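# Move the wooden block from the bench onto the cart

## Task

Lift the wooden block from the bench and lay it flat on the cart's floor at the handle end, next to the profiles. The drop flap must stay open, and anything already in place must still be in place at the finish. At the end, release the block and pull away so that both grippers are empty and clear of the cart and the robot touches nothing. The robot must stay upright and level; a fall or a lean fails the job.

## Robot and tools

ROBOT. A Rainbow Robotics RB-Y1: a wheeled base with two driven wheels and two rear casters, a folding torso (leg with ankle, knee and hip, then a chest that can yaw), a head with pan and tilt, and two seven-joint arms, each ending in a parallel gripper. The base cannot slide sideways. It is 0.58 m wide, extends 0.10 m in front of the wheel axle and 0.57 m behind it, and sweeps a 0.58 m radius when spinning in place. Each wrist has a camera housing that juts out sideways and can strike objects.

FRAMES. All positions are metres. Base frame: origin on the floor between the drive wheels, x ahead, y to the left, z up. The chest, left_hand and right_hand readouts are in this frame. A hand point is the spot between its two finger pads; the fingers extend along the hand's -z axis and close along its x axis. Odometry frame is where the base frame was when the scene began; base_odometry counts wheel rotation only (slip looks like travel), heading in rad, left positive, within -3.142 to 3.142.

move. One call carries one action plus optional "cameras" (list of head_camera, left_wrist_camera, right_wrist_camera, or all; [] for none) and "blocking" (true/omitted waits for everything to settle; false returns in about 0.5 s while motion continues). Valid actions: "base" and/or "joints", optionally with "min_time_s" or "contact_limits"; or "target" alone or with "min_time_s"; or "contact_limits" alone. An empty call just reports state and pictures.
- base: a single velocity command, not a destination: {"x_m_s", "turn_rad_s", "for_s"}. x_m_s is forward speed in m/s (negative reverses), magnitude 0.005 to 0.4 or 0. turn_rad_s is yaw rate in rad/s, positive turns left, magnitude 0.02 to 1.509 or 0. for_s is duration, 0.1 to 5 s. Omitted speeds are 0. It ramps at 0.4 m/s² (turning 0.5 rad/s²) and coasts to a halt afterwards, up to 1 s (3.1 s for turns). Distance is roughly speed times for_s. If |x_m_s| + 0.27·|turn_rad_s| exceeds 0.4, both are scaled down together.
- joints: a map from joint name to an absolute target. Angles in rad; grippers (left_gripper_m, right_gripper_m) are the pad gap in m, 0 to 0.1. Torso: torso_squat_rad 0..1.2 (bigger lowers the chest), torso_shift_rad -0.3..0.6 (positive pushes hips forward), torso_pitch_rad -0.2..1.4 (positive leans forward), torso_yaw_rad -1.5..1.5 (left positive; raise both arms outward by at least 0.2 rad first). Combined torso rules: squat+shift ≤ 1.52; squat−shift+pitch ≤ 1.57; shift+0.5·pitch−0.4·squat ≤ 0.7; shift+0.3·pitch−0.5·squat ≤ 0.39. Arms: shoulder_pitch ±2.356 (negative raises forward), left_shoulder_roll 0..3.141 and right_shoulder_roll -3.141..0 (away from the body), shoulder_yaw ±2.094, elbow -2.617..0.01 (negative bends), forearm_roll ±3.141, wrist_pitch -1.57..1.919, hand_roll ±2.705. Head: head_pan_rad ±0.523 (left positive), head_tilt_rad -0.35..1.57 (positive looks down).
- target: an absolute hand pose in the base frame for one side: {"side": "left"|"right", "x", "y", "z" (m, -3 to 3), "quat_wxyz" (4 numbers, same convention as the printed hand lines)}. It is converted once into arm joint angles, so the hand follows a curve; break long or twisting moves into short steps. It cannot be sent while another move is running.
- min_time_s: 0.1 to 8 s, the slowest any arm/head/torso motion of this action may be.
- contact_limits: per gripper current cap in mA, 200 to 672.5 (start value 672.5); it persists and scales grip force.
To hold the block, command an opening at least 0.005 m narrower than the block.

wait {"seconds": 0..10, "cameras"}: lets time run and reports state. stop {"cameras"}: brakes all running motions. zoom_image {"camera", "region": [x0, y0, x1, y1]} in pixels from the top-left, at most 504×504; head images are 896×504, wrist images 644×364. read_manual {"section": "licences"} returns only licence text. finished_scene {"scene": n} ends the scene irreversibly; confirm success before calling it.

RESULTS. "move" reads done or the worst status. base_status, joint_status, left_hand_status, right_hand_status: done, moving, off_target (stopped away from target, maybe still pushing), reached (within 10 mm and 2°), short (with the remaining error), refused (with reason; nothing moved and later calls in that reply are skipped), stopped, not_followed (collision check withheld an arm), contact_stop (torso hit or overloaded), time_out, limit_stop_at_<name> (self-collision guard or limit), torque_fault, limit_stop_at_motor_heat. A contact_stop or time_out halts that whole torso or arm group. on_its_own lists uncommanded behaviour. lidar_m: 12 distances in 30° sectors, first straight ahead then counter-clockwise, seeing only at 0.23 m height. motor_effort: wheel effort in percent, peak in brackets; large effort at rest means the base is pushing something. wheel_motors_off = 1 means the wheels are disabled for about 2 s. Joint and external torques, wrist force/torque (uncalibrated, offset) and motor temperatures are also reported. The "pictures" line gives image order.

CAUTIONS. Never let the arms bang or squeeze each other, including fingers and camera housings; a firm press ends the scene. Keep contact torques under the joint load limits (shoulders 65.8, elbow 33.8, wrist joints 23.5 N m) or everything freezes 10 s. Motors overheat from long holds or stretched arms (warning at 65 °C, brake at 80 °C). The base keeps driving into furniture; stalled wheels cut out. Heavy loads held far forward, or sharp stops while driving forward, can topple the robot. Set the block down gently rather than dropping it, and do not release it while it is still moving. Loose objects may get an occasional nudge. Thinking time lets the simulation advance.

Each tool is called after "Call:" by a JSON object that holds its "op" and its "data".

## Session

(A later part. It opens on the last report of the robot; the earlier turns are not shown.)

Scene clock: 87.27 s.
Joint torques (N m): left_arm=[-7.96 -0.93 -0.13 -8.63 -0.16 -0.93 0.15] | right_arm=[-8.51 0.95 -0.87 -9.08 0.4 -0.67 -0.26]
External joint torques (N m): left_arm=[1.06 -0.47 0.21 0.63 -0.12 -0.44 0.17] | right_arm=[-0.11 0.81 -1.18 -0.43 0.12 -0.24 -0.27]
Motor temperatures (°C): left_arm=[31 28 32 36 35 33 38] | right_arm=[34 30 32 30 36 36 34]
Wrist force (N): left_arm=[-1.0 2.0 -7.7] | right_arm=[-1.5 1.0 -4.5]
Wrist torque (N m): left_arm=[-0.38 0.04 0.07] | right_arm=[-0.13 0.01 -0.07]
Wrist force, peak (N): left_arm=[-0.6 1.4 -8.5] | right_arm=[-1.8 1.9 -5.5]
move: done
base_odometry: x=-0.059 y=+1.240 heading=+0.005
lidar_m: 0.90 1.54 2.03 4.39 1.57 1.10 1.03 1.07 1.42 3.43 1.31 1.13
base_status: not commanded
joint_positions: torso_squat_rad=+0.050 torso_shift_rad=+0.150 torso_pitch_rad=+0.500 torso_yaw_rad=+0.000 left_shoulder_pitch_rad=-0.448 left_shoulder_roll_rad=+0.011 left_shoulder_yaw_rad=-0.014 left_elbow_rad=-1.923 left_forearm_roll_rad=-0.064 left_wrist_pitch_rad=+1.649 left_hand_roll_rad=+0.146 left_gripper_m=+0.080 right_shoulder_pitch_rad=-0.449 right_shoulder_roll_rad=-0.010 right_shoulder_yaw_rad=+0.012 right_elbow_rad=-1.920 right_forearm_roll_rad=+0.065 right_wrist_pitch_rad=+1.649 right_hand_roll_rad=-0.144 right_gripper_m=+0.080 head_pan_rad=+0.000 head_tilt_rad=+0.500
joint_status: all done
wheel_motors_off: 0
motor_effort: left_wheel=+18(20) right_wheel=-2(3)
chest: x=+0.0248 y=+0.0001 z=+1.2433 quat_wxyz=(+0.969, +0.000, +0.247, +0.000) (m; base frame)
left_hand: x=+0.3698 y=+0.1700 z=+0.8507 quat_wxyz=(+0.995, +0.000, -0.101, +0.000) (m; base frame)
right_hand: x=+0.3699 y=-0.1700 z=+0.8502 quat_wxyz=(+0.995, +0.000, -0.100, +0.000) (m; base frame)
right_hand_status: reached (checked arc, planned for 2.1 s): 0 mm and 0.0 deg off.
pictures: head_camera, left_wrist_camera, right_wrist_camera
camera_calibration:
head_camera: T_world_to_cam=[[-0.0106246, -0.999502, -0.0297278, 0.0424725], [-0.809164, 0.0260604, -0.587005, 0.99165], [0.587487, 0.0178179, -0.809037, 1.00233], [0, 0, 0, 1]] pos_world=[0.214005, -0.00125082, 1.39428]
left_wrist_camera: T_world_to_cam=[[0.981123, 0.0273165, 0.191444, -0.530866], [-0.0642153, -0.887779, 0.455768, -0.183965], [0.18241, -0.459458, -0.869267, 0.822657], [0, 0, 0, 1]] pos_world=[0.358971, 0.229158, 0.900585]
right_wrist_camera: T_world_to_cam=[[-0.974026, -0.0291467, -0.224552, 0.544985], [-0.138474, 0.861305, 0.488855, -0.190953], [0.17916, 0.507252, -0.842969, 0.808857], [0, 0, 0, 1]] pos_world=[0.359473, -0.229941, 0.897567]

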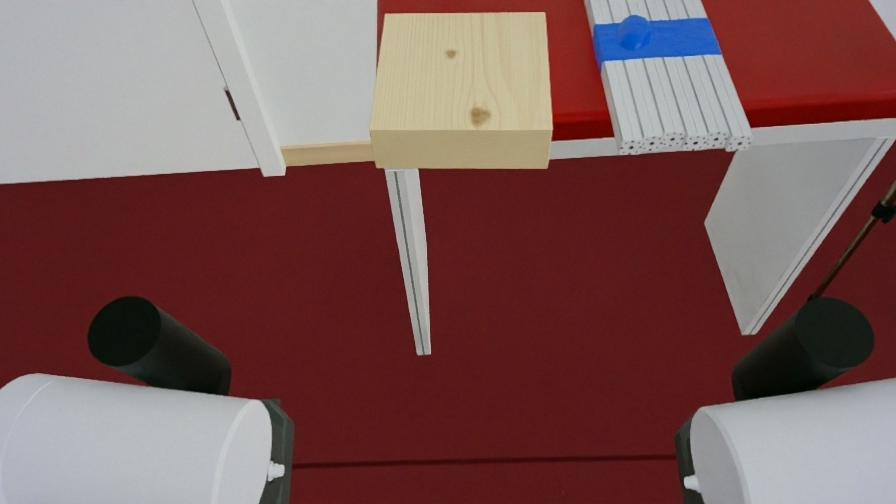

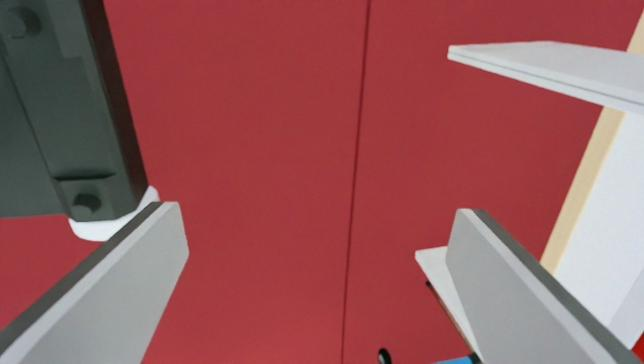

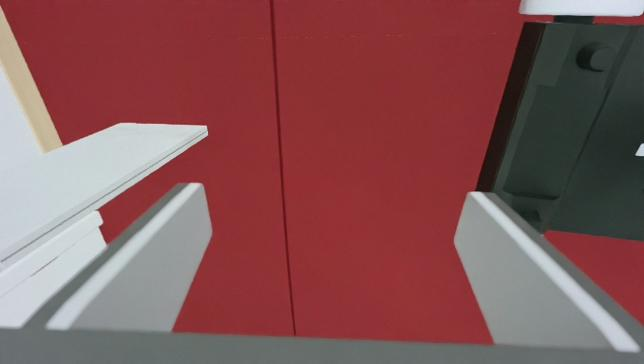

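Call:
{"op": "move", "data": {"base": {"x_m_s":0.3,"for_s":1.93}}}

Scene clock: 95.23 s.
Joint torques (N m): left_arm=[-7.91 -1.35 -0.01 -8.73 -0.28 -0.82 0.19] | right_arm=[-8.31 1.31 -0.97 -9.4 0.36 -0.32 -0.17]
External joint torques (N m): left_arm=[1.1 -0.89 0.33 0.53 -0.24 -0.33 0.2] | right_arm=[0.09 1.17 -1.27 -0.76 0.08 0.1 -0.18]
Motor temperatures (°C): left_arm=[31 28 32 36 35 33 38] | right_arm=[34 30 32 31 36 36 34]
Wrist force (N): left_arm=[-0.7 1.5 -7.5] | right_arm=[-2.1 0.9 -5.2]
Wrist torque (N m): left_arm=[-0.33 0.08 0.07] | right_arm=[-0.09 -0.09 -0.07]
Wrist force, peak (N): left_arm=[-0.7 1.3 -9.1] | right_arm=[-2.7 1.3 -5.4]
move: done
base_odometry: x=+0.521 y=+1.243 heading=+0.005
lidar_m: 0.41 0.33 1.24 3.09 2.44 1.71 1.62 1.68 2.21 1.11 0.70 0.83
base_status: done (sent for 1.93 of 1.93 s)
joint_positions: torso_squat_rad=+0.050 torso_shift_rad=+0.150 torso_pitch_rad=+0.500 torso_yaw_rad=+0.000 left_shoulder_pitch_rad=-0.448 left_shoulder_roll_rad=+0.011 left_shoulder_yaw_rad=-0.014 left_elbow_rad=-1.923 left_forearm_roll_rad=-0.064 left_wrist_pitch_rad=+1.649 left_hand_roll_rad=+0.146 left_gripper_m=+0.080 right_shoulder_pitch_rad=-0.449 right_shoulder_roll_rad=-0.010 right_shoulder_yaw_rad=+0.012 right_elbow_rad=-1.920 right_forearm_roll_rad=+0.065 right_wrist_pitch_rad=+1.648 right_hand_roll_rad=-0.144 right_gripper_m=+0.080 head_pan_rad=+0.000 head_tilt_rad=+0.500
joint_status: not commanded
wheel_motors_off: 0
motor_effort: left_wheel=-1(44) right_wheel=+1(34)
chest: x=+0.0249 y=+0.0001 z=+1.2433 quat_wxyz=(+0.969, +0.000, +0.247, +0.000) (m; base frame)
left_hand: x=+0.3698 y=+0.1700 z=+0.8506 quat_wxyz=(+0.995, +0.000, -0.101, +0.000) (m; base frame)
right_hand: x=+0.3699 y=-0.1700 z=+0.8501 quat_wxyz=(+0.995, +0.000, -0.100, +0.000) (m; base frame)
pictures: head_camera, left_wrist_camera, right_wrist_camera
camera_calibration:
head_camera: T_world_to_cam=[[-0.0106246, -0.999502, -0.0297278, 0.0424706], [-0.809164, 0.0260604, -0.587005, 0.991672], [0.587487, 0.0178179, -0.809037, 1.00219], [0, 0, 0, 1]] pos_world=[0.214105, -0.00125082, 1.39418]
left_wrist_camera: T_world_to_cam=[[0.981123, 0.0273165, 0.191444, -0.530847], [-0.0642153, -0.887779, 0.455768, -0.183919], [0.18241, -0.459458, -0.869267, 0.82257], [0, 0, 0, 1]] pos_world=[0.358971, 0.229158, 0.900485]
right_wrist_camera: T_world_to_cam=[[-0.974044, -0.0291953, -0.22447, 0.544883], [-0.138476, 0.861298, 0.488867, -0.190915], [0.179063, 0.507261, -0.842984, 0.808823], [0, 0, 0, 1]] pos_world=[0.359473, -0.229941, 0.897467]

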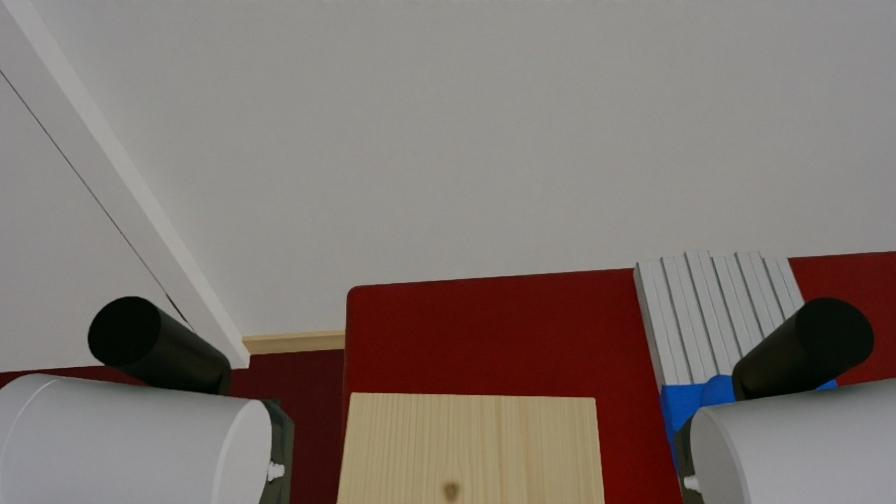

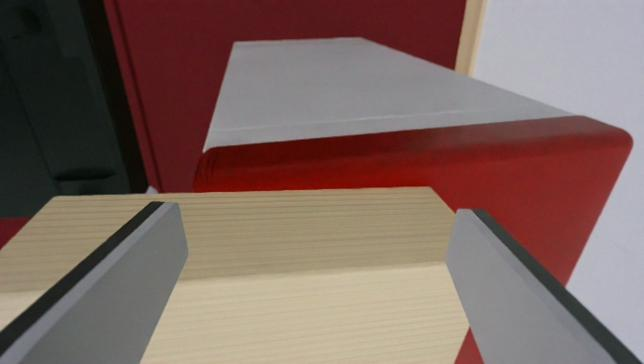

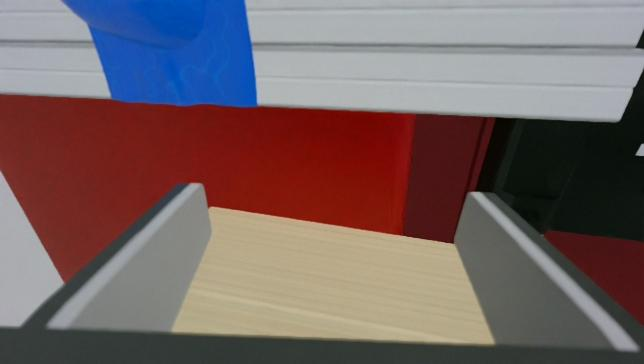

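Call:
{"op": "move", "data": {"joints": {"torso_squat_rad":0.43,"head_tilt_rad":0.9}}}

Call:
{"op": "move", "data": {"target": {"side":"left","x":0.362,"y":0.14,"z":0.788,"quat_wxyz":[0.995,0,-0.0998,0]}, "cameras": [], "min_time_s": 1}}

Call:
{"op": "move", "data": {"target": {"side":"right","x":0.362,"y":-0.14,"z":0.788,"quat_wxyz":[0.995,0,-0.0998,0]}, "min_time_s": 1}}

Scene clock: 103.63 s.
Joint torques (N m): left_arm=[-7.8 -1.22 -0.28 -8.66 -0.24 -0.85 0.13] | right_arm=[-8.49 1.21 -1.35 -9.16 0.22 -0.4 -0.1]
External joint torques (N m): left_arm=[1.21 -0.75 0.06 0.6 -0.2 -0.36 0.14] | right_arm=[-0.1 1.07 -1.66 -0.51 -0.07 0.02 -0.11]
Motor temperatures (°C): left_arm=[31 28 32 36 35 33 38] | right_arm=[34 30 32 31 36 36 34]
Wrist force (N): left_arm=[-0.5 1.5 -7.1] | right_arm=[-2.0 1.1 -4.8]
Wrist torque (N m): left_arm=[-0.34 0.08 0.13] | right_arm=[-0.10 -0.05 -0.10]
Wrist force, peak (N): left_arm=[-1.1 1.6 -8.4] | right_arm=[-2.5 1.5 -5.5]
move: done
base_odometry: x=+0.521 y=+1.243 heading=+0.005
lidar_m: 0.41 0.33 1.25 3.07 2.44 1.71 1.61 1.67 2.20 1.12 0.70 0.85
base_status: not commanded
joint_positions: torso_squat_rad=+0.430 torso_shift_rad=+0.150 torso_pitch_rad=+0.500 torso_yaw_rad=+0.000 left_shoulder_pitch_rad=-0.448 left_shoulder_roll_rad=+0.011 left_shoulder_yaw_rad=-0.014 left_elbow_rad=-1.923 left_forearm_roll_rad=-0.064 left_wrist_pitch_rad=+1.649 left_hand_roll_rad=+0.146 left_gripper_m=+0.080 right_shoulder_pitch_rad=-0.449 right_shoulder_roll_rad=-0.010 right_shoulder_yaw_rad=+0.012 right_elbow_rad=-1.920 right_forearm_roll_rad=+0.065 right_wrist_pitch_rad=+1.648 right_hand_roll_rad=-0.144 right_gripper_m=+0.080 head_pan_rad=+0.000 head_tilt_rad=+0.900
joint_status: all done
wheel_motors_off: 0
motor_effort: left_wheel=-3(4) right_wheel=+2(5)
chest: x=+0.0154 y=+0.0001 z=+1.1812 quat_wxyz=(+0.969, +0.000, +0.247, +0.000) (m; base frame)
left_hand: x=+0.3604 y=+0.1700 z=+0.7885 quat_wxyz=(+0.995, +0.000, -0.101, +0.000) (m; base frame)
right_hand: x=+0.3605 y=-0.1700 z=+0.7881 quat_wxyz=(+0.995, +0.000, -0.100, +0.000) (m; base frame)
pictures: head_camera, left_wrist_camera, right_wrist_camera
camera_calibration:
head_camera: T_world_to_cam=[[-0.0213578, -0.999502, -0.0232468, 0.0332037], [-0.973849, 0.026059, -0.225699, 0.482719], [0.226192, 0.0178185, -0.97392, 1.22675], [0, 0, 0, 1]] pos_world=[0.193323, -0.00125083, 1.30448]
left_wrist_camera: T_world_to_cam=[[0.981099, 0.0272759, 0.191575, -0.509827], [-0.0643093, -0.887785, 0.455744, -0.156165], [0.182508, -0.45945, -0.869251, 0.770254], [0, 0, 0, 1]] pos_world=[0.349571, 0.229158, 0.838385]
right_wrist_camera: T_world_to_cam=[[-0.974008, -0.029098, -0.224635, 0.521936], [-0.138473, 0.861312, 0.488843, -0.161837], [0.179256, 0.507243, -0.842954, 0.758059], [0, 0, 0, 1]] pos_world=[0.350074, -0.229941, 0.835367]

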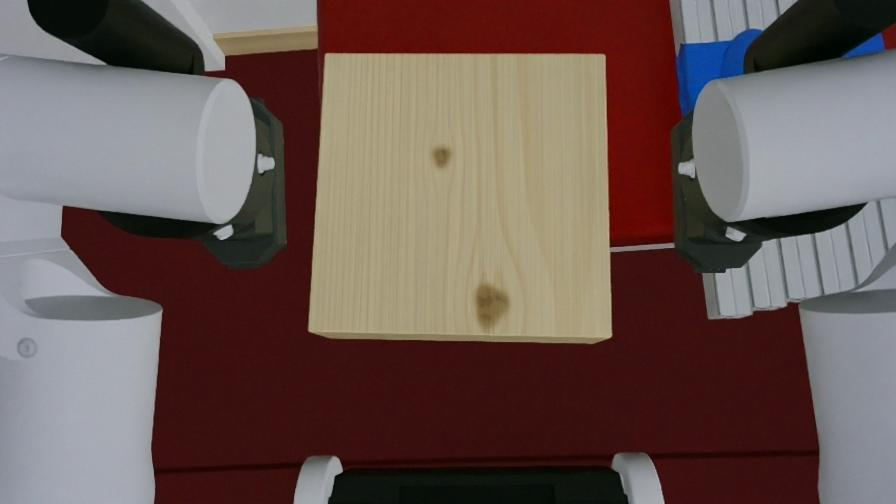

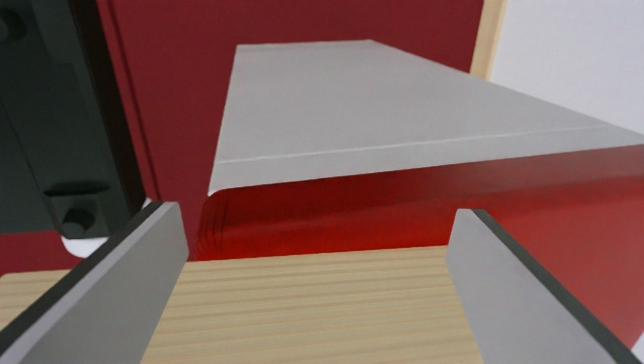

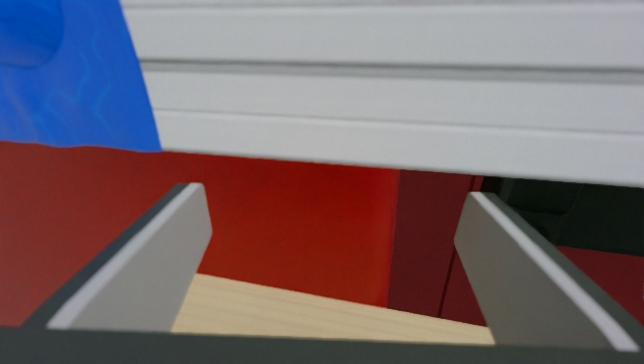

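Scene clock: 104.97 s.
Joint torques (N m): left_arm=[-10.69 -5.27 -2.49 -8.09 0.85 -1.48 0.57] | right_arm=[-8.48 1.06 -1.01 -9.37 0.35 -0.28 -0.19]
External joint torques (N m): left_arm=[-1.22 -3.74 -1.99 1.16 0.93 -1 0.58] | right_arm=[-0.08 0.92 -1.32 -0.73 0.07 0.14 -0.2]
Motor temperatures (°C): left_arm=[31 28 32 36 35 33 38] | right_arm=[34 30 32 31 36 36 34]
Wrist force (N): left_arm=[-2.5 7.7 -4.3] | right_arm=[-2.6 0.8 -5.0]
Wrist torque (N m): left_arm=[-0.41 0.16 -0.23] | right_arm=[-0.05 -0.14 -0.09]
Wrist force, peak (N): left_arm=[-3.6 10.6 -1.8] | right_arm=[-2.1 0.9 -5.8]
move: done
base_odometry: x=+0.521 y=+1.243 heading=+0.005
lidar_m: 0.42 0.32 1.25 3.08 2.43 1.70 1.61 1.68 2.21 1.12 0.70 0.83
base_status: not commanded
joint_positions: torso_squat_rad=+0.430 torso_shift_rad=+0.150 torso_pitch_rad=+0.500 torso_yaw_rad=+0.000 left_shoulder_pitch_rad=-0.477 left_shoulder_roll_rad=+0.001 left_shoulder_yaw_rad=-0.098 left_elbow_rad=-1.887 left_forearm_roll_rad=-0.098 left_wrist_pitch_rad=+1.650 left_hand_roll_rad=+0.232 left_gripper_m=+0.080 right_shoulder_pitch_rad=-0.449 right_shoulder_roll_rad=-0.010 right_shoulder_yaw_rad=+0.012 right_elbow_rad=-1.920 right_forearm_roll_rad=+0.065 right_wrist_pitch_rad=+1.648 right_hand_roll_rad=-0.144 right_gripper_m=+0.080 head_pan_rad=+0.000 head_tilt_rad=+0.900
joint_status: all done
wheel_motors_off: 0
motor_effort: left_wheel=-1(4) right_wheel=+2(5)
chest: x=+0.0154 y=+0.0001 z=+1.1812 quat_wxyz=(+0.969, +0.000, +0.247, +0.000) (m; base frame)
left_hand: x=+0.3619 y=+0.1408 z=+0.7880 quat_wxyz=(+0.995, +0.001, -0.100, +0.000) (m; base frame)
left_hand_status: reached (checked arc, planned for 1.0 s): 1 mm and 0.1 deg off.
right_hand: x=+0.3605 y=-0.1700 z=+0.7881 quat_wxyz=(+0.995, +0.000, -0.100, +0.000) (m; base frame)
pictures: none
No camera images: "cameras" was empty.

Scene clock: 106.30 s.
Joint torques (N m): left_arm=[-10.45 -5.34 -2.96 -8.13 0.89 -1.55 0.62] | right_arm=[-11.03 3.04 1.37 -8.84 0.46 -0.17 -0.3]
External joint torques (N m): left_arm=[-0.98 -3.81 -2.46 1.11 0.96 -1.07 0.63] | right_arm=[-2.17 1.88 0.9 -0.21 0.14 0.24 -0.31]
Motor temperatures (°C): left_arm=[31 28 32 36 35 33 38] | right_arm=[34 30 32 31 36 36 34]
Wrist force (N): left_arm=[-1.4 7.9 -4.5] | right_arm=[-2.1 1.3 -5.2]
Wrist torque (N m): left_arm=[-0.44 0.29 -0.22] | right_arm=[-0.15 -0.07 -0.11]
Wrist force, peak (N): left_arm=[-3.1 8.9 -4.3] | right_arm=[-2.2 1.3 -5.6]
move: done
base_odometry: x=+0.521 y=+1.243 heading=+0.005
lidar_m: 0.42 0.33 1.25 3.07 2.44 1.71 1.61 1.67 2.20 1.12 0.70 0.83
base_status: not commanded
joint_positions: torso_squat_rad=+0.430 torso_shift_rad=+0.150 torso_pitch_rad=+0.500 torso_yaw_rad=+0.000 left_shoulder_pitch_rad=-0.477 left_shoulder_roll_rad=+0.001 left_shoulder_yaw_rad=-0.098 left_elbow_rad=-1.887 left_forearm_roll_rad=-0.098 left_wrist_pitch_rad=+1.650 left_hand_roll_rad=+0.232 left_gripper_m=+0.080 right_shoulder_pitch_rad=-0.477 right_shoulder_roll_rad=+0.000 right_shoulder_yaw_rad=+0.097 right_elbow_rad=-1.887 right_forearm_roll_rad=+0.097 right_wrist_pitch_rad=+1.650 right_hand_roll_rad=-0.232 right_gripper_m=+0.080 head_pan_rad=+0.000 head_tilt_rad=+0.900
joint_status: all done
wheel_motors_off: 0
motor_effort: left_wheel=-2(3) right_wheel=+2(4)
chest: x=+0.0154 y=+0.0001 z=+1.1812 quat_wxyz=(+0.969, +0.000, +0.247, +0.000) (m; base frame)
left_hand: x=+0.3619 y=+0.1408 z=+0.7880 quat_wxyz=(+0.995, +0.001, -0.100, +0.000) (m; base frame)
right_hand: x=+0.3618 y=-0.1404 z=+0.7879 quat_wxyz=(+0.995, +0.000, -0.100, +0.000) (m; base frame)
right_hand_status: reached (checked arc, planned for 1.0 s): 0 mm and 0.0 deg off.
pictures: head_camera, left_wrist_camera, right_wrist_camera
camera_calibration:
head_camera: T_world_to_cam=[[-0.0212602, -0.999504, -0.0232258, 0.0332549], [-0.97385, 0.0259592, -0.225703, 0.482625], [0.226194, 0.01782, -0.973919, 1.22677], [0, 0, 0, 1]] pos_world=[0.193223, -0.00115113, 1.30448]
left_wrist_camera: T_world_to_cam=[[0.98143, 0.0273395, 0.189864, -0.509212], [-0.0632012, -0.888437, 0.454626, -0.181302], [0.181111, -0.458183, -0.870211, 0.757148], [0, 0, 0, 1]] pos_world=[0.35117, 0.199759, 0.837984]
right_wrist_camera: T_world_to_cam=[[-0.974179, -0.0287431, -0.22394, 0.523686], [-0.137768, 0.861482, 0.488743, -0.18722], [0.178872, 0.506975, -0.843197, 0.742996], [0, 0, 0, 1]] pos_world=[0.35147, -0.200341, 0.835269]

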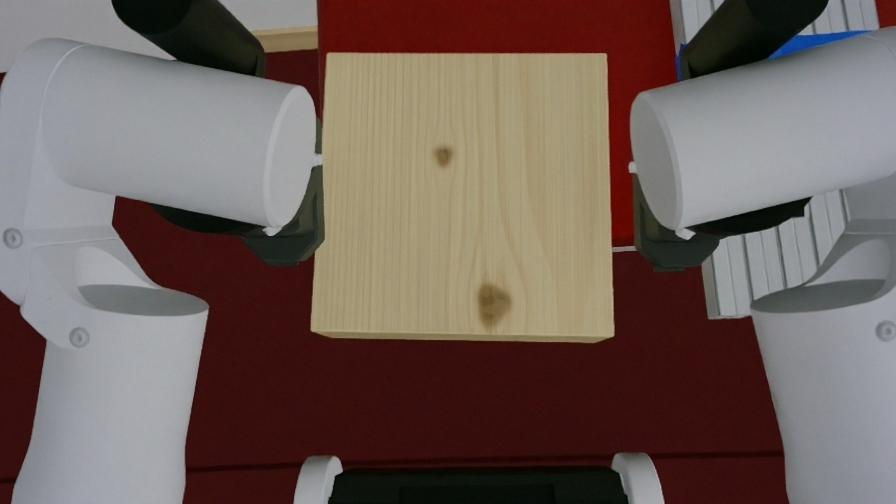

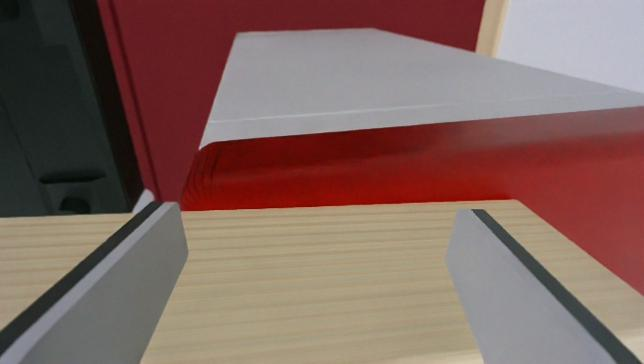

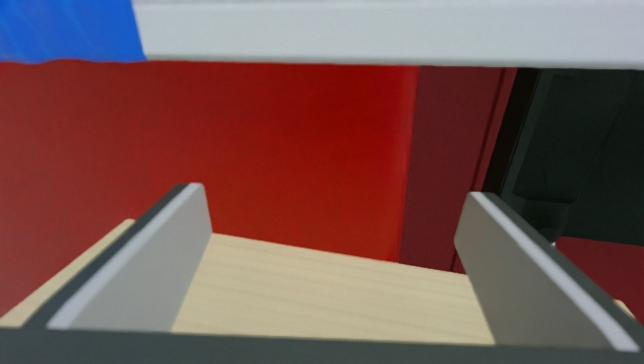

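Call:
{"op": "move", "data": {"target": {"side":"right","x":0.362,"y":-0.12,"z":0.788,"quat_wxyz":[0.995,0,-0.0998,0]}, "min_time_s": 1, "cameras": []}}

Call:
{"op": "move", "data": {"target": {"side":"left","x":0.362,"y":0.12,"z":0.788,"quat_wxyz":[0.995,0,-0.0998,0]}, "min_time_s": 1, "cameras": ["head_camera"]}}

Scene clock: 109.80 s.
Joint torques (N m): left_arm=[-10.69 -5.22 -2.3 -8.14 0.93 -1.44 0.44] | right_arm=[-11.45 3.57 1.68 -8.72 0.59 -0.26 -0.3]
External joint torques (N m): left_arm=[-1.22 -3.69 -1.8 1.11 1.01 -0.96 0.45] | right_arm=[-2.29 1.79 1.2 -0.11 0.25 0.14 -0.31]
Motor temperatures (°C): left_arm=[31 28 32 36 35 33 38] | right_arm=[34 30 32 31 36 36 34]
Wrist force (N): left_arm=[-2.4 8.3 -4.0] | right_arm=[-1.9 1.1 -4.9]
Wrist torque (N m): left_arm=[-0.48 0.21 -0.24] | right_arm=[-0.11 -0.08 -0.10]
Wrist force, peak (N): left_arm=[-2.3 8.7 -4.8] | right_arm=[-2.7 0.7 -5.5]
move: done
base_odometry: x=+0.521 y=+1.243 heading=+0.005
lidar_m: 0.41 0.33 1.24 3.09 2.44 1.71 1.62 1.67 2.21 1.12 0.70 0.84
base_status: not commanded
joint_positions: torso_squat_rad=+0.430 torso_shift_rad=+0.150 torso_pitch_rad=+0.500 torso_yaw_rad=+0.000 left_shoulder_pitch_rad=-0.477 left_shoulder_roll_rad=+0.001 left_shoulder_yaw_rad=-0.098 left_elbow_rad=-1.887 left_forearm_roll_rad=-0.098 left_wrist_pitch_rad=+1.650 left_hand_roll_rad=+0.232 left_gripper_m=+0.080 right_shoulder_pitch_rad=-0.498 right_shoulder_roll_rad=+0.000 right_shoulder_yaw_rad=+0.160 right_elbow_rad=-1.862 right_forearm_roll_rad=+0.110 right_wrist_pitch_rad=+1.651 right_hand_roll_rad=-0.299 right_gripper_m=+0.080 head_pan_rad=+0.000 head_tilt_rad=+0.900
joint_status: all done
wheel_motors_off: 0
motor_effort: left_wheel=-2(2) right_wheel=+2(4)
chest: x=+0.0154 y=+0.0001 z=+1.1812 quat_wxyz=(+0.969, +0.000, +0.247, +0.000) (m; base frame)
left_hand: x=+0.3619 y=+0.1408 z=+0.7880 quat_wxyz=(+0.995, +0.001, -0.100, +0.000) (m; base frame)
right_hand: x=+0.3619 y=-0.1203 z=+0.7879 quat_wxyz=(+0.995, +0.000, -0.100, +0.000) (m; base frame)
right_hand_status: reached (checked arc, planned for 1.0 s): 0 mm and 0.0 deg off.
pictures: none
No camera images: "cameras" was empty.

Scene clock: 111.13 s.
Joint torques (N m): left_arm=[-16.46 -24.47 -17.09 -8.7 11.32 -4.9 2.92] | right_arm=[-14.48 21.25 9.84 -10.72 -8.77 -2.74 -1.57]
External joint torques (N m): left_arm=[-6.72 -22.41 -16.63 0.53 11.44 -4.44 2.93] | right_arm=[-5.33 19.57 9.41 -2.1 -9.13 -2.35 -1.58]
Motor temperatures (°C): left_arm=[31 28 32 36 35 33 38] | right_arm=[34 30 32 31 36 36 34]
Wrist force (N): left_arm=[-1.4 57.4 2.3] | right_arm=[-1.6 -44.4 -4.1]
Wrist torque (N m): left_arm=[-1.10 0.53 -2.59] | right_arm=[0.77 -0.10 1.70]
Wrist force, peak (N): left_arm=[-1.5 58.8 2.7] | right_arm=[-2.0 -45.5 -5.7]
move: done
base_odometry: x=+0.521 y=+1.243 heading=+0.005
lidar_m: 0.40 0.32 1.25 3.06 2.44 1.71 1.62 1.68 2.21 1.12 0.70 0.84
base_status: not commanded
joint_positions: torso_squat_rad=+0.430 torso_shift_rad=+0.150 torso_pitch_rad=+0.500 torso_yaw_rad=+0.000 left_shoulder_pitch_rad=-0.497 left_shoulder_roll_rad=+0.005 left_shoulder_yaw_rad=-0.156 left_elbow_rad=-1.862 left_forearm_roll_rad=-0.113 left_wrist_pitch_rad=+1.652 left_hand_roll_rad=+0.299 left_gripper_m=+0.080 right_shoulder_pitch_rad=-0.497 right_shoulder_roll_rad=-0.005 right_shoulder_yaw_rad=+0.157 right_elbow_rad=-1.862 right_forearm_roll_rad=+0.113 right_wrist_pitch_rad=+1.652 right_hand_roll_rad=-0.299 right_gripper_m=+0.080 head_pan_rad=+0.000 head_tilt_rad=+0.900
joint_status: all done
wheel_motors_off: 0
motor_effort: left_wheel=-2(2) right_wheel=+2(3)
chest: x=+0.0153 y=+0.0001 z=+1.1812 quat_wxyz=(+0.969, +0.000, +0.247, +0.000) (m; base frame)
left_hand: x=+0.3620 y=+0.1249 z=+0.7872 quat_wxyz=(+0.995, +0.005, -0.099, +0.002) (m; base frame)
left_hand_status: reached (checked arc, planned for 1.0 s): 5 mm and 0.6 deg off.
right_hand: x=+0.3620 y=-0.1237 z=+0.7873 quat_wxyz=(+0.995, -0.004, -0.099, -0.001) (m; base frame)
pictures: head_camera
camera_calibration:
head_camera: T_world_to_cam=[[-0.0212614, -0.999504, -0.0232279, 0.0332579], [-0.973828, 0.0259626, -0.225798, 0.482744], [0.226289, 0.0178192, -0.973897, 1.22672], [0, 0, 0, 1]] pos_world=[0.193223, -0.00115112, 1.30448]

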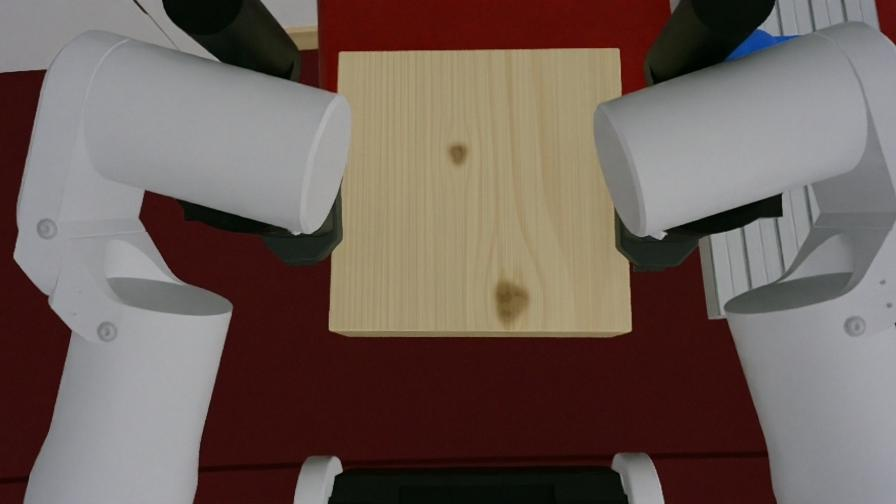

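Call:
{"op": "move", "data": {"joints": {"torso_squat_rad":0.25}, "min_time_s": 2}}

Call:
{"op": "move", "data": {"joints": {"torso_squat_rad":0.05}, "min_time_s": 1.5, "cameras": ["head_camera"]}}

Scene clock: 114.67 s.
Joint torques (N m): left_arm=[-16.19 -24.16 -15.62 -12.05 10.69 -3.59 2.44] | right_arm=[-17.11 22.58 10.27 -13.38 -9.18 -3.23 -1.87]
External joint torques (N m): left_arm=[-6.47 -22.09 -15.16 -2.81 10.81 -3.13 2.45] | right_arm=[-7.99 20.9 9.84 -4.77 -9.53 -2.83 -1.88]
Motor temperatures (°C): left_arm=[31 29 32 36 35 33 38] | right_arm=[34 31 32 31 37 36 34]
Wrist force (N): left_arm=[0.6 48.4 -15.8] | right_arm=[-4.4 -45.7 -13.3]
Wrist torque (N m): left_arm=[-0.75 -0.33 -2.12] | right_arm=[0.73 -0.44 2.06]
Wrist force, peak (N): left_arm=[-1.6 58.0 3.1] | right_arm=[-4.6 -46.3 -13.2]
move: done
base_odometry: x=+0.521 y=+1.243 heading=+0.005
lidar_m: 0.43 0.33 1.25 3.07 2.43 1.71 1.62 1.67 2.21 1.12 0.71 0.84
base_status: not commanded
joint_positions: torso_squat_rad=+0.250 torso_shift_rad=+0.150 torso_pitch_rad=+0.501 torso_yaw_rad=+0.000 left_shoulder_pitch_rad=-0.497 left_shoulder_roll_rad=+0.005 left_shoulder_yaw_rad=-0.157 left_elbow_rad=-1.861 left_forearm_roll_rad=-0.113 left_wrist_pitch_rad=+1.652 left_hand_roll_rad=+0.299 left_gripper_m=+0.080 right_shoulder_pitch_rad=-0.496 right_shoulder_roll_rad=-0.005 right_shoulder_yaw_rad=+0.157 right_elbow_rad=-1.861 right_forearm_roll_rad=+0.113 right_wrist_pitch_rad=+1.652 right_hand_roll_rad=-0.299 right_gripper_m=+0.080 head_pan_rad=+0.000 head_tilt_rad=+0.900
joint_status: all done
wheel_motors_off: 0
motor_effort: left_wheel=-3(3) right_wheel=+1(4)
chest: x=+0.0220 y=+0.0001 z=+1.2226 quat_wxyz=(+0.969, +0.000, +0.248, +0.000) (m; base frame)
left_hand: x=+0.3682 y=+0.1247 z=+0.8281 quat_wxyz=(+0.995, +0.005, -0.099, +0.002) (m; base frame)
right_hand: x=+0.3679 y=-0.1240 z=+0.8280 quat_wxyz=(+0.995, -0.004, -0.098, -0.001) (m; base frame)
pictures: head_camera, left_wrist_camera, right_wrist_camera
camera_calibration:
head_camera: T_world_to_cam=[[-0.021277, -0.999504, -0.0232145, 0.0343425], [-0.973987, 0.0259623, -0.22511, 0.49768], [0.225601, 0.0178209, -0.974057, 1.26569], [0, 0, 0, 1]] pos_world=[0.199925, -0.00115112, 1.34568]
left_wrist_camera: T_world_to_cam=[[0.981708, 0.029604, 0.188075, -0.521499], [-0.058926, -0.892089, 0.448, -0.209057], [0.181042, -0.450888, -0.874027, 0.785831], [0, 0, 0, 1]] pos_world=[0.357373, 0.183262, 0.878576]
right_wrist_camera: T_world_to_cam=[[-0.97482, -0.0276916, -0.221268, 0.537153], [-0.134062, 0.865697, 0.482283, -0.215536], [0.178196, 0.499803, -0.84761, 0.770376], [0, 0, 0, 1]] pos_world=[0.357455, -0.183573, 0.875783]

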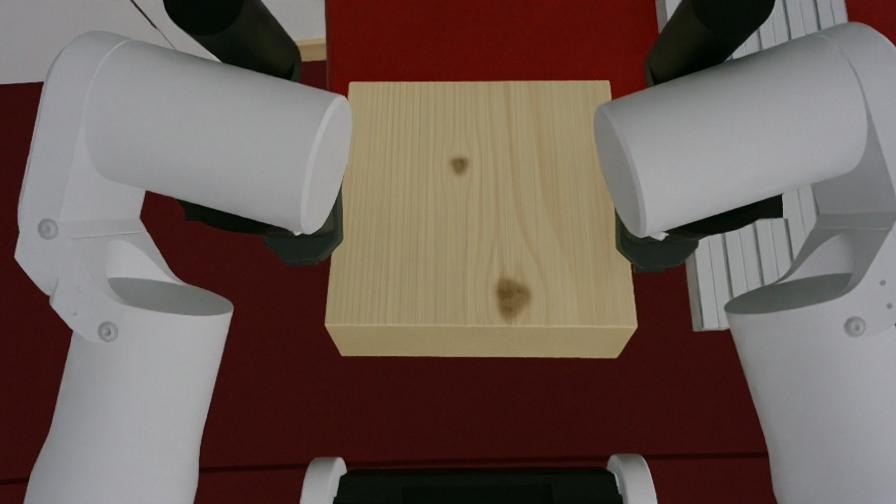

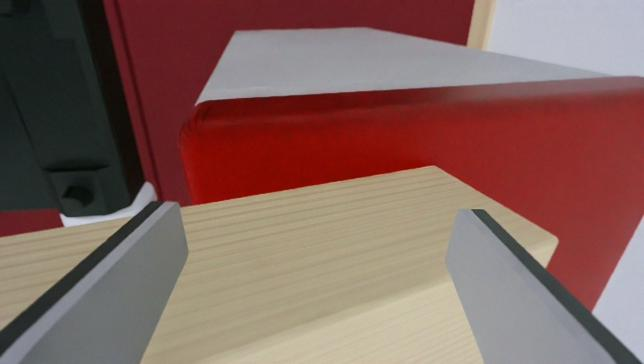

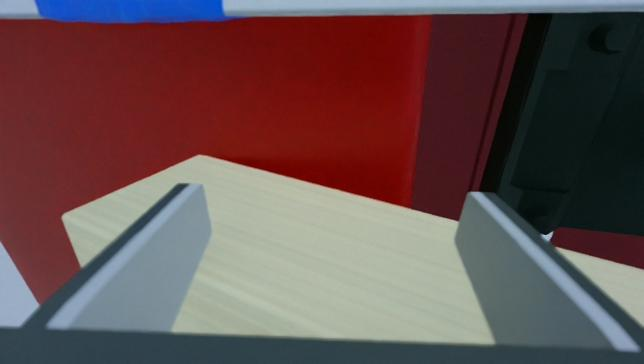

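Scene clock: 116.47 s.
Joint torques (N m): left_arm=[-16.18 -23.98 -15.37 -12.18 10.63 -3.49 2.46] | right_arm=[-17.42 22.55 10.25 -13.37 -9.29 -3.27 -1.76]
External joint torques (N m): left_arm=[-6.46 -21.91 -14.91 -2.95 10.75 -3.03 2.47] | right_arm=[-8.3 20.88 9.82 -4.76 -9.64 -2.88 -1.77]
Motor temperatures (°C): left_arm=[31 29 32 37 35 33 38] | right_arm=[35 31 32 31 37 36 34]
Wrist force (N): left_arm=[1.2 47.5 -15.2] | right_arm=[-4.3 -45.3 -13.6]
Wrist torque (N m): left_arm=[-0.66 -0.29 -2.10] | right_arm=[0.63 -0.46 2.07]
Wrist force, peak (N): left_arm=[0.9 48.9 -17.2] | right_arm=[-4.6 -45.8 -13.9]
move: done
base_odometry: x=+0.521 y=+1.243 heading=+0.005
lidar_m: 0.42 0.33 1.26 3.07 2.44 1.71 1.61 1.67 2.21 1.13 0.69 0.83
base_status: not commanded
joint_positions: torso_squat_rad=+0.050 torso_shift_rad=+0.150 torso_pitch_rad=+0.501 torso_yaw_rad=+0.000 left_shoulder_pitch_rad=-0.497 left_shoulder_roll_rad=+0.005 left_shoulder_yaw_rad=-0.157 left_elbow_rad=-1.861 left_forearm_roll_rad=-0.113 left_wrist_pitch_rad=+1.652 left_hand_roll_rad=+0.299 left_gripper_m=+0.080 right_shoulder_pitch_rad=-0.496 right_shoulder_roll_rad=-0.005 right_shoulder_yaw_rad=+0.157 right_elbow_rad=-1.861 right_forearm_roll_rad=+0.113 right_wrist_pitch_rad=+1.652 right_hand_roll_rad=-0.299 right_gripper_m=+0.080 head_pan_rad=+0.000 head_tilt_rad=+0.900
joint_status: all done
wheel_motors_off: 0
motor_effort: left_wheel=-3(4) right_wheel=+1(5)
chest: x=+0.0252 y=+0.0001 z=+1.2432 quat_wxyz=(+0.969, +0.000, +0.248, +0.000) (m; base frame)
left_hand: x=+0.3714 y=+0.1246 z=+0.8487 quat_wxyz=(+0.995, +0.005, -0.099, +0.002) (m; base frame)
right_hand: x=+0.3710 y=-0.1240 z=+0.8486 quat_wxyz=(+0.995, -0.004, -0.098, -0.001) (m; base frame)
pictures: head_camera
camera_calibration:
head_camera: T_world_to_cam=[[-0.0212763, -0.999504, -0.0232085, 0.0348805], [-0.974014, 0.0259581, -0.224995, 0.505282], [0.225486, 0.0178183, -0.974084, 1.28509], [0, 0, 0, 1]] pos_world=[0.203125, -0.00115113, 1.36628]

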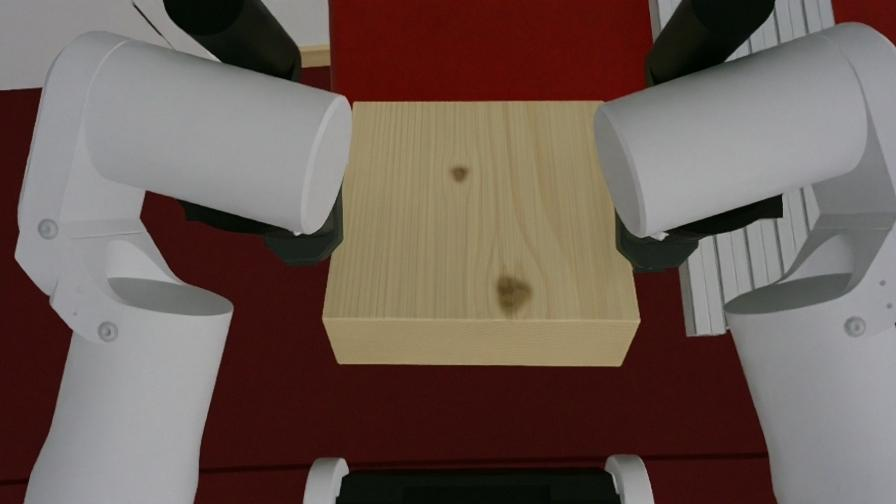

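Call:
{"op": "move", "data": {"joints": {"torso_squat_rad":0.43}, "min_time_s": 3, "cameras": ["head_camera"]}}

Call:
{"op": "move", "data": {"target": {"side":"left","x":0.375,"y":0.14,"z":0.785,"quat_wxyz":[0.9948,0.002,-0.0998,-0.02]}, "min_time_s": 1, "cameras": []}}

Call:
{"op": "move", "data": {"target": {"side":"right","x":0.375,"y":-0.12,"z":0.785,"quat_wxyz":[0.9948,-0.002,-0.0998,0.02]}, "min_time_s": 1, "cameras": []}}

Call:
{"op": "move", "data": {"target": {"side":"left","x":0.375,"y":0.12,"z":0.785,"quat_wxyz":[0.9948,0.002,-0.0998,-0.02]}, "min_time_s": 1}}

Scene clock: 126.67 s.
Joint torques (N m): left_arm=[-16.09 -23.49 -14.96 -9.96 10.46 -5.28 2.42] | right_arm=[-17.78 21.86 10.04 -10.72 -9.23 -4.98 -1.85]
External joint torques (N m): left_arm=[-6.35 -21.43 -14.51 -0.73 10.57 -4.82 2.43] | right_arm=[-8.63 20.2 9.61 -2.11 -9.58 -4.59 -1.86]
Motor temperatures (°C): left_arm=[31 29 32 37 37 33 38] | right_arm=[35 31 32 31 38 37 34]
Wrist force (N): left_arm=[-3.9 51.7 7.9] | right_arm=[-8.3 -49.6 7.5]
Wrist torque (N m): left_arm=[-1.11 0.78 -2.34] | right_arm=[1.02 0.06 1.80]
Wrist force, peak (N): left_arm=[-4.4 52.6 8.2] | right_arm=[-8.3 -49.6 7.5]
move: done
base_odometry: x=+0.521 y=+1.243 heading=+0.005
lidar_m: 0.42 0.33 1.26 3.08 2.43 1.71 1.61 1.68 2.20 1.13 0.69 0.84
base_status: not commanded
joint_positions: torso_squat_rad=+0.430 torso_shift_rad=+0.149 torso_pitch_rad=+0.499 torso_yaw_rad=+0.000 left_shoulder_pitch_rad=-0.497 left_shoulder_roll_rad=+0.005 left_shoulder_yaw_rad=-0.157 left_elbow_rad=-1.861 left_forearm_roll_rad=-0.113 left_wrist_pitch_rad=+1.652 left_hand_roll_rad=+0.299 left_gripper_m=+0.080 right_shoulder_pitch_rad=-0.496 right_shoulder_roll_rad=-0.005 right_shoulder_yaw_rad=+0.157 right_elbow_rad=-1.862 right_forearm_roll_rad=+0.113 right_wrist_pitch_rad=+1.652 right_hand_roll_rad=-0.299 right_gripper_m=+0.080 head_pan_rad=+0.000 head_tilt_rad=+0.900
joint_status: all done
wheel_motors_off: 0
motor_effort: left_wheel=-1(3) right_wheel=+5(5)
chest: x=+0.0148 y=+0.0001 z=+1.1814 quat_wxyz=(+0.969, +0.000, +0.247, +0.000) (m; base frame)
left_hand: x=+0.3617 y=+0.1245 z=+0.7876 quat_wxyz=(+0.995, +0.004, -0.100, +0.002) (m; base frame)
right_hand: x=+0.3614 y=-0.1241 z=+0.7875 quat_wxyz=(+0.995, -0.004, -0.099, -0.001) (m; base frame)
pictures: head_camera
camera_calibration:
head_camera: T_world_to_cam=[[-0.02124, -0.999504, -0.0232477, 0.0332737], [-0.973619, 0.0259627, -0.226696, 0.483357], [0.227187, 0.0178193, -0.973688, 1.2267], [0, 0, 0, 1]] pos_world=[0.192622, -0.00115112, 1.30477]

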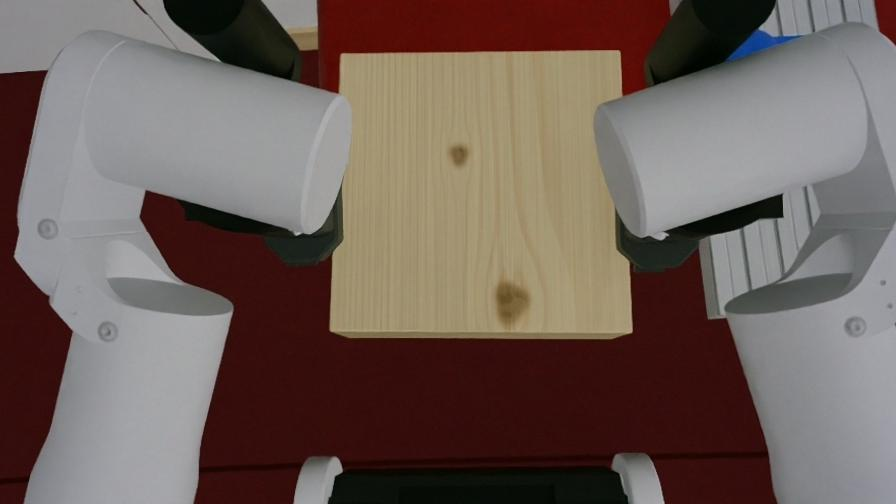

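Scene clock: 128.00 s.
Joint torques (N m): left_arm=[-10.19 -0.84 1.87 -8.18 0.19 -1.07 -0.23] | right_arm=[-11.39 7.49 4.31 -8.35 -2.02 -0.63 0.09]
External joint torques (N m): left_arm=[0.13 0.09 1.86 1.09 0.28 -0.59 -0.22] | right_arm=[-2.22 5.73 3.85 0.27 -2.36 -0.23 0.08]
Motor temperatures (°C): left_arm=[31 29 32 37 36 33 38] | right_arm=[35 31 32 31 38 37 34]
Wrist force (N): left_arm=[-0.4 0.5 -7.3] | right_arm=[0.9 -7.1 -0.9]
Wrist torque (N m): left_arm=[-0.18 0.11 0.13] | right_arm=[-0.08 -0.08 -0.47]
Wrist force, peak (N): left_arm=[-6.3 52.6 8.0] | right_arm=[-8.8 -49.4 7.8]
move: done
base_odometry: x=+0.521 y=+1.243 heading=+0.005
lidar_m: 0.42 0.32 1.25 3.08 2.44 1.71 1.62 1.68 2.20 1.10 0.70 0.83
base_status: not commanded
joint_positions: torso_squat_rad=+0.430 torso_shift_rad=+0.150 torso_pitch_rad=+0.500 torso_yaw_rad=+0.000 left_shoulder_pitch_rad=-0.529 left_shoulder_roll_rad=+0.046 left_shoulder_yaw_rad=-0.111 left_elbow_rad=-1.825 left_forearm_roll_rad=-0.054 left_wrist_pitch_rad=+1.636 left_hand_roll_rad=+0.236 left_gripper_m=+0.080 right_shoulder_pitch_rad=-0.498 right_shoulder_roll_rad=-0.001 right_shoulder_yaw_rad=+0.159 right_elbow_rad=-1.862 right_forearm_roll_rad=+0.111 right_wrist_pitch_rad=+1.651 right_hand_roll_rad=-0.299 right_gripper_m=+0.080 head_pan_rad=+0.000 head_tilt_rad=+0.900
joint_status: all done
wheel_motors_off: 0
motor_effort: left_wheel=-2(3) right_wheel=+8(9)
chest: x=+0.0152 y=+0.0001 z=+1.1812 quat_wxyz=(+0.969, +0.000, +0.247, +0.000) (m; base frame)
left_hand: x=+0.3751 y=+0.1397 z=+0.7847 quat_wxyz=(+0.995, +0.002, -0.100, -0.020) (m; base frame)
left_hand_status: reached (checked arc, planned for 1.0 s): 0 mm and 0.0 deg off.
right_hand: x=+0.3620 y=-0.1213 z=+0.7880 quat_wxyz=(+0.995, -0.001, -0.100, -0.001) (m; base frame)
pictures: none
No camera images: "cameras" was empty.

Scene clock: 129.33 s.
Joint torques (N m): left_arm=[-10 -0.97 1.74 -8.24 0.08 -0.92 -0.37] | right_arm=[-13.01 1.67 -1.12 -9.09 -0.51 -0.92 0.54]
External joint torques (N m): left_arm=[0.32 -0.04 1.72 1.03 0.17 -0.44 -0.36] | right_arm=[-3.06 0.22 -1.42 -0.45 -0.86 -0.53 0.53]
Motor temperatures (°C): left_arm=[31 29 32 37 36 33 38] | right_arm=[35 31 32 31 38 37 34]
Wrist force (N): left_arm=[-0.6 0.4 -8.0] | right_arm=[-3.3 -0.8 -5.0]
Wrist torque (N m): left_arm=[-0.18 0.06 0.06] | right_arm=[-0.13 -0.09 -0.19]
Wrist force, peak (N): left_arm=[-0.2 0.7 -8.4] | right_arm=[-0.2 -7.1 -1.9]
move: done
base_odometry: x=+0.521 y=+1.243 heading=+0.005
lidar_m: 0.42 0.32 1.25 3.07 2.44 1.71 1.62 1.67 2.20 1.12 0.69 0.85
base_status: not commanded
joint_positions: torso_squat_rad=+0.430 torso_shift_rad=+0.150 torso_pitch_rad=+0.500 torso_yaw_rad=+0.000 left_shoulder_pitch_rad=-0.529 left_shoulder_roll_rad=+0.046 left_shoulder_yaw_rad=-0.111 left_elbow_rad=-1.825 left_forearm_roll_rad=-0.054 left_wrist_pitch_rad=+1.636 left_hand_roll_rad=+0.236 left_gripper_m=+0.080 right_shoulder_pitch_rad=-0.546 right_shoulder_roll_rad=-0.013 right_shoulder_yaw_rad=+0.146 right_elbow_rad=-1.802 right_forearm_roll_rad=+0.091 right_wrist_pitch_rad=+1.635 right_hand_roll_rad=-0.268 right_gripper_m=+0.080 head_pan_rad=+0.000 head_tilt_rad=+0.900
joint_status: all done
wheel_motors_off: 0
motor_effort: left_wheel=-2(3) right_wheel=+7(9)
chest: x=+0.0153 y=+0.0001 z=+1.1812 quat_wxyz=(+0.969, +0.000, +0.247, +0.000) (m; base frame)
left_hand: x=+0.3751 y=+0.1397 z=+0.7847 quat_wxyz=(+0.995, +0.002, -0.100, -0.020) (m; base frame)
right_hand: x=+0.3746 y=-0.1201 z=+0.7847 quat_wxyz=(+0.995, -0.002, -0.099, +0.020) (m; base frame)
right_hand_status: reached (checked arc, planned for 1.0 s): 0 mm and 0.1 deg off.
pictures: none
No camera images: "cameras" was empty.

Scene clock: 130.67 s.
Joint torques (N m): left_arm=[-15.16 -22.21 -18.54 -8.02 10.79 -2.75 -1.89] | right_arm=[-15.52 16.94 9.45 -10.37 -7.33 -3.17 1.24]
External joint torques (N m): left_arm=[-4.65 -20.52 -18.29 1.24 10.91 -2.29 -1.88] | right_arm=[-5.57 15.59 9.18 -1.73 -7.69 -2.78 1.23]
Motor temperatures (°C): left_arm=[31 29 32 37 36 33 38] | right_arm=[35 31 32 31 38 37 34]
Wrist force (N): left_arm=[0.9 46.7 -3.4] | right_arm=[-5.7 -34.9 -2.4]
Wrist torque (N m): left_arm=[-0.18 -0.19 2.25] | right_arm=[0.29 -0.14 -1.68]
Wrist force, peak (N): left_arm=[0.9 46.7 -3.4] | right_arm=[-6.1 -35.1 -2.5]
move: done
base_odometry: x=+0.521 y=+1.243 heading=+0.005
lidar_m: 0.42 0.33 1.24 3.07 2.42 1.71 1.61 1.67 2.21 1.13 0.71 0.83
base_status: not commanded
joint_positions: torso_squat_rad=+0.430 torso_shift_rad=+0.150 torso_pitch_rad=+0.500 torso_yaw_rad=+0.000 left_shoulder_pitch_rad=-0.543 left_shoulder_roll_rad=+0.019 left_shoulder_yaw_rad=-0.141 left_elbow_rad=-1.807 left_forearm_roll_rad=-0.092 left_wrist_pitch_rad=+1.638 left_hand_roll_rad=+0.267 left_gripper_m=+0.080 right_shoulder_pitch_rad=-0.545 right_shoulder_roll_rad=-0.017 right_shoulder_yaw_rad=+0.144 right_elbow_rad=-1.802 right_forearm_roll_rad=+0.093 right_wrist_pitch_rad=+1.636 right_hand_roll_rad=-0.268 right_gripper_m=+0.080 head_pan_rad=+0.000 head_tilt_rad=+0.900
joint_status: all done
wheel_motors_off: 0
motor_effort: left_wheel=-3(3) right_wheel=+3(9)
chest: x=+0.0153 y=+0.0001 z=+1.1812 quat_wxyz=(+0.969, +0.000, +0.247, +0.000) (m; base frame)
left_hand: x=+0.3751 y=+0.1251 z=+0.7852 quat_wxyz=(+0.995, +0.005, -0.100, -0.018) (m; base frame)
left_hand_status: reached (checked arc, planned for 1.0 s): 5 mm and 0.5 deg off.
right_hand: x=+0.3749 y=-0.1231 z=+0.7843 quat_wxyz=(+0.995, -0.005, -0.099, +0.019) (m; base frame)
pictures: head_camera, left_wrist_camera, right_wrist_camera
camera_calibration:
head_camera: T_world_to_cam=[[-0.021255, -0.999504, -0.0232283, 0.0332551], [-0.973806, 0.0259583, -0.225893, 0.482767], [0.226384, 0.0178185, -0.973875, 1.2267], [0, 0, 0, 1]] pos_world=[0.193123, -0.00115113, 1.30448]
left_wrist_camera: T_world_to_cam=[[0.981541, -0.0092799, 0.191024, -0.517649], [-0.0945785, -0.89169, 0.442655, -0.1715], [0.166227, -0.452551, -0.876108, 0.754665], [0, 0, 0, 1]] pos_world=[0.366428, 0.183796, 0.835967]
right_wrist_camera: T_world_to_cam=[[-0.972665, -0.0669583, -0.22235, 0.529552], [-0.168488, 0.862415, 0.477339, -0.178038], [0.159796, 0.501754, -0.850122, 0.740782], [0, 0, 0, 1]] pos_world=[0.366705, -0.18269, 0.832486]

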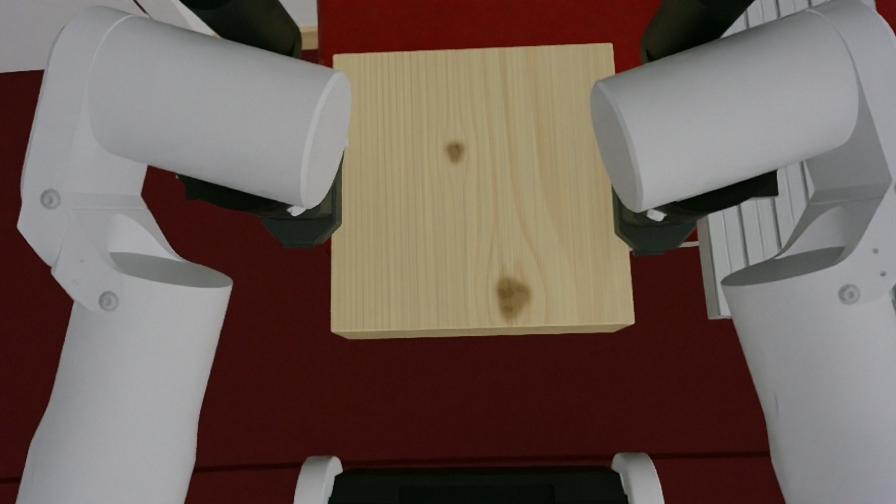

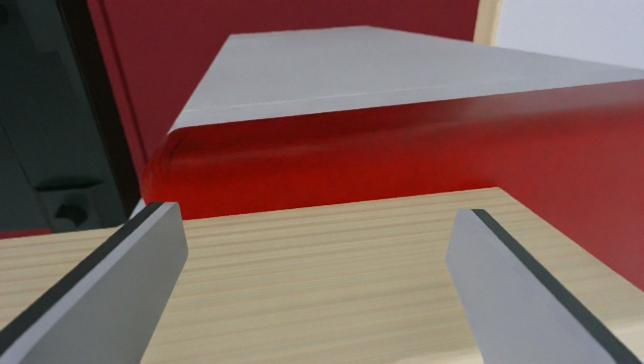

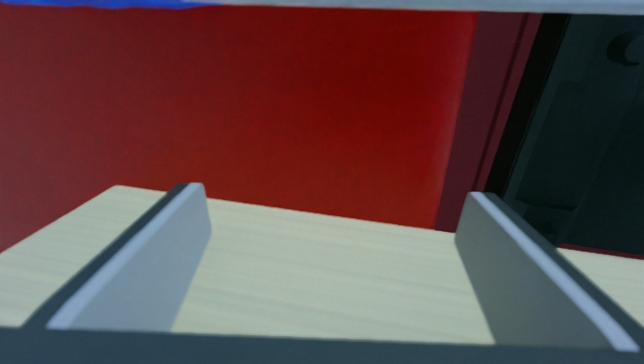

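Call:
{"op": "move", "data": {"joints": {"left_hand_roll_rad":0.288,"right_hand_roll_rad":-0.288}, "min_time_s": 0.5, "cameras": ["head_camera"]}}

Scene clock: 132.73 s.
Joint torques (N m): left_arm=[-15.63 -22.65 -15.24 -9.7 10.66 -4.08 2.26] | right_arm=[-15.8 19.34 9.75 -11.33 -7.67 -3.17 -1.97]
External joint torques (N m): left_arm=[-5.12 -20.95 -14.98 -0.44 10.78 -3.62 2.27] | right_arm=[-5.86 18.01 9.49 -2.7 -8.03 -2.78 -1.98]
Motor temperatures (°C): left_arm=[31 29 32 37 37 33 38] | right_arm=[35 31 32 31 38 37 34]
Wrist force (N): left_arm=[-0.9 50.0 -2.6] | right_arm=[-4.8 -40.0 -5.1]
Wrist torque (N m): left_arm=[-0.98 0.39 -2.27] | right_arm=[0.83 -0.06 1.86]
Wrist force, peak (N): left_arm=[-1.4 51.3 -2.7] | right_arm=[-4.5 -40.9 -5.1]
move: done
base_odometry: x=+0.521 y=+1.243 heading=+0.005
lidar_m: 0.42 0.33 1.27 3.08 2.43 1.71 1.61 1.68 2.22 1.13 0.69 0.83
base_status: not commanded
joint_positions: torso_squat_rad=+0.430 torso_shift_rad=+0.150 torso_pitch_rad=+0.500 torso_yaw_rad=+0.000 left_shoulder_pitch_rad=-0.543 left_shoulder_roll_rad=+0.019 left_shoulder_yaw_rad=-0.142 left_elbow_rad=-1.807 left_forearm_roll_rad=-0.092 left_wrist_pitch_rad=+1.638 left_hand_roll_rad=+0.287 left_gripper_m=+0.080 right_shoulder_pitch_rad=-0.545 right_shoulder_roll_rad=-0.018 right_shoulder_yaw_rad=+0.144 right_elbow_rad=-1.801 right_forearm_roll_rad=+0.093 right_wrist_pitch_rad=+1.636 right_hand_roll_rad=-0.288 right_gripper_m=+0.080 head_pan_rad=+0.000 head_tilt_rad=+0.900
joint_status: all done
wheel_motors_off: 0
motor_effort: left_wheel=-2(3) right_wheel=+4(6)
chest: x=+0.0153 y=+0.0001 z=+1.1812 quat_wxyz=(+0.969, +0.000, +0.247, +0.000) (m; base frame)
left_hand: x=+0.3749 y=+0.1249 z=+0.7850 quat_wxyz=(+0.995, +0.005, -0.100, -0.008) (m; base frame)
right_hand: x=+0.3749 y=-0.1234 z=+0.7841 quat_wxyz=(+0.995, -0.004, -0.099, +0.009) (m; base frame)
pictures: head_camera
camera_calibration:
head_camera: T_world_to_cam=[[-0.021255, -0.999504, -0.0232283, 0.0332551], [-0.973806, 0.0259583, -0.225893, 0.482767], [0.226384, 0.0178185, -0.973875, 1.2267], [0, 0, 0, 1]] pos_world=[0.193123, -0.00115113, 1.30448]

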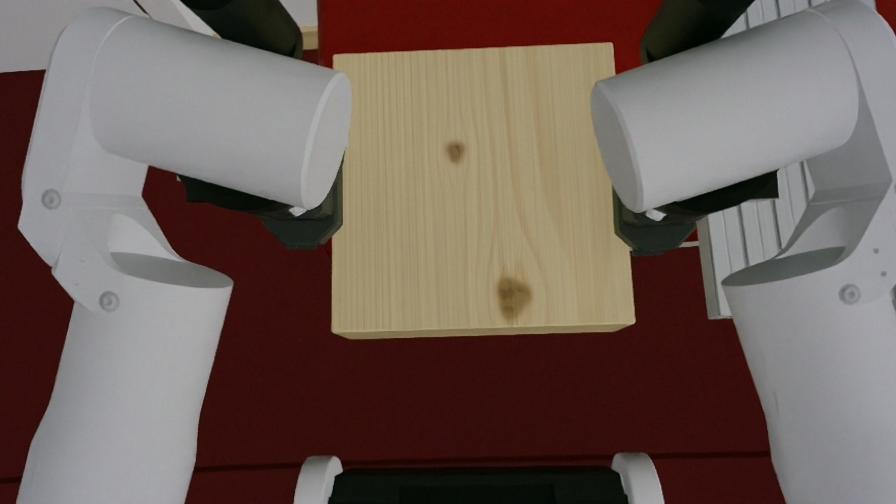

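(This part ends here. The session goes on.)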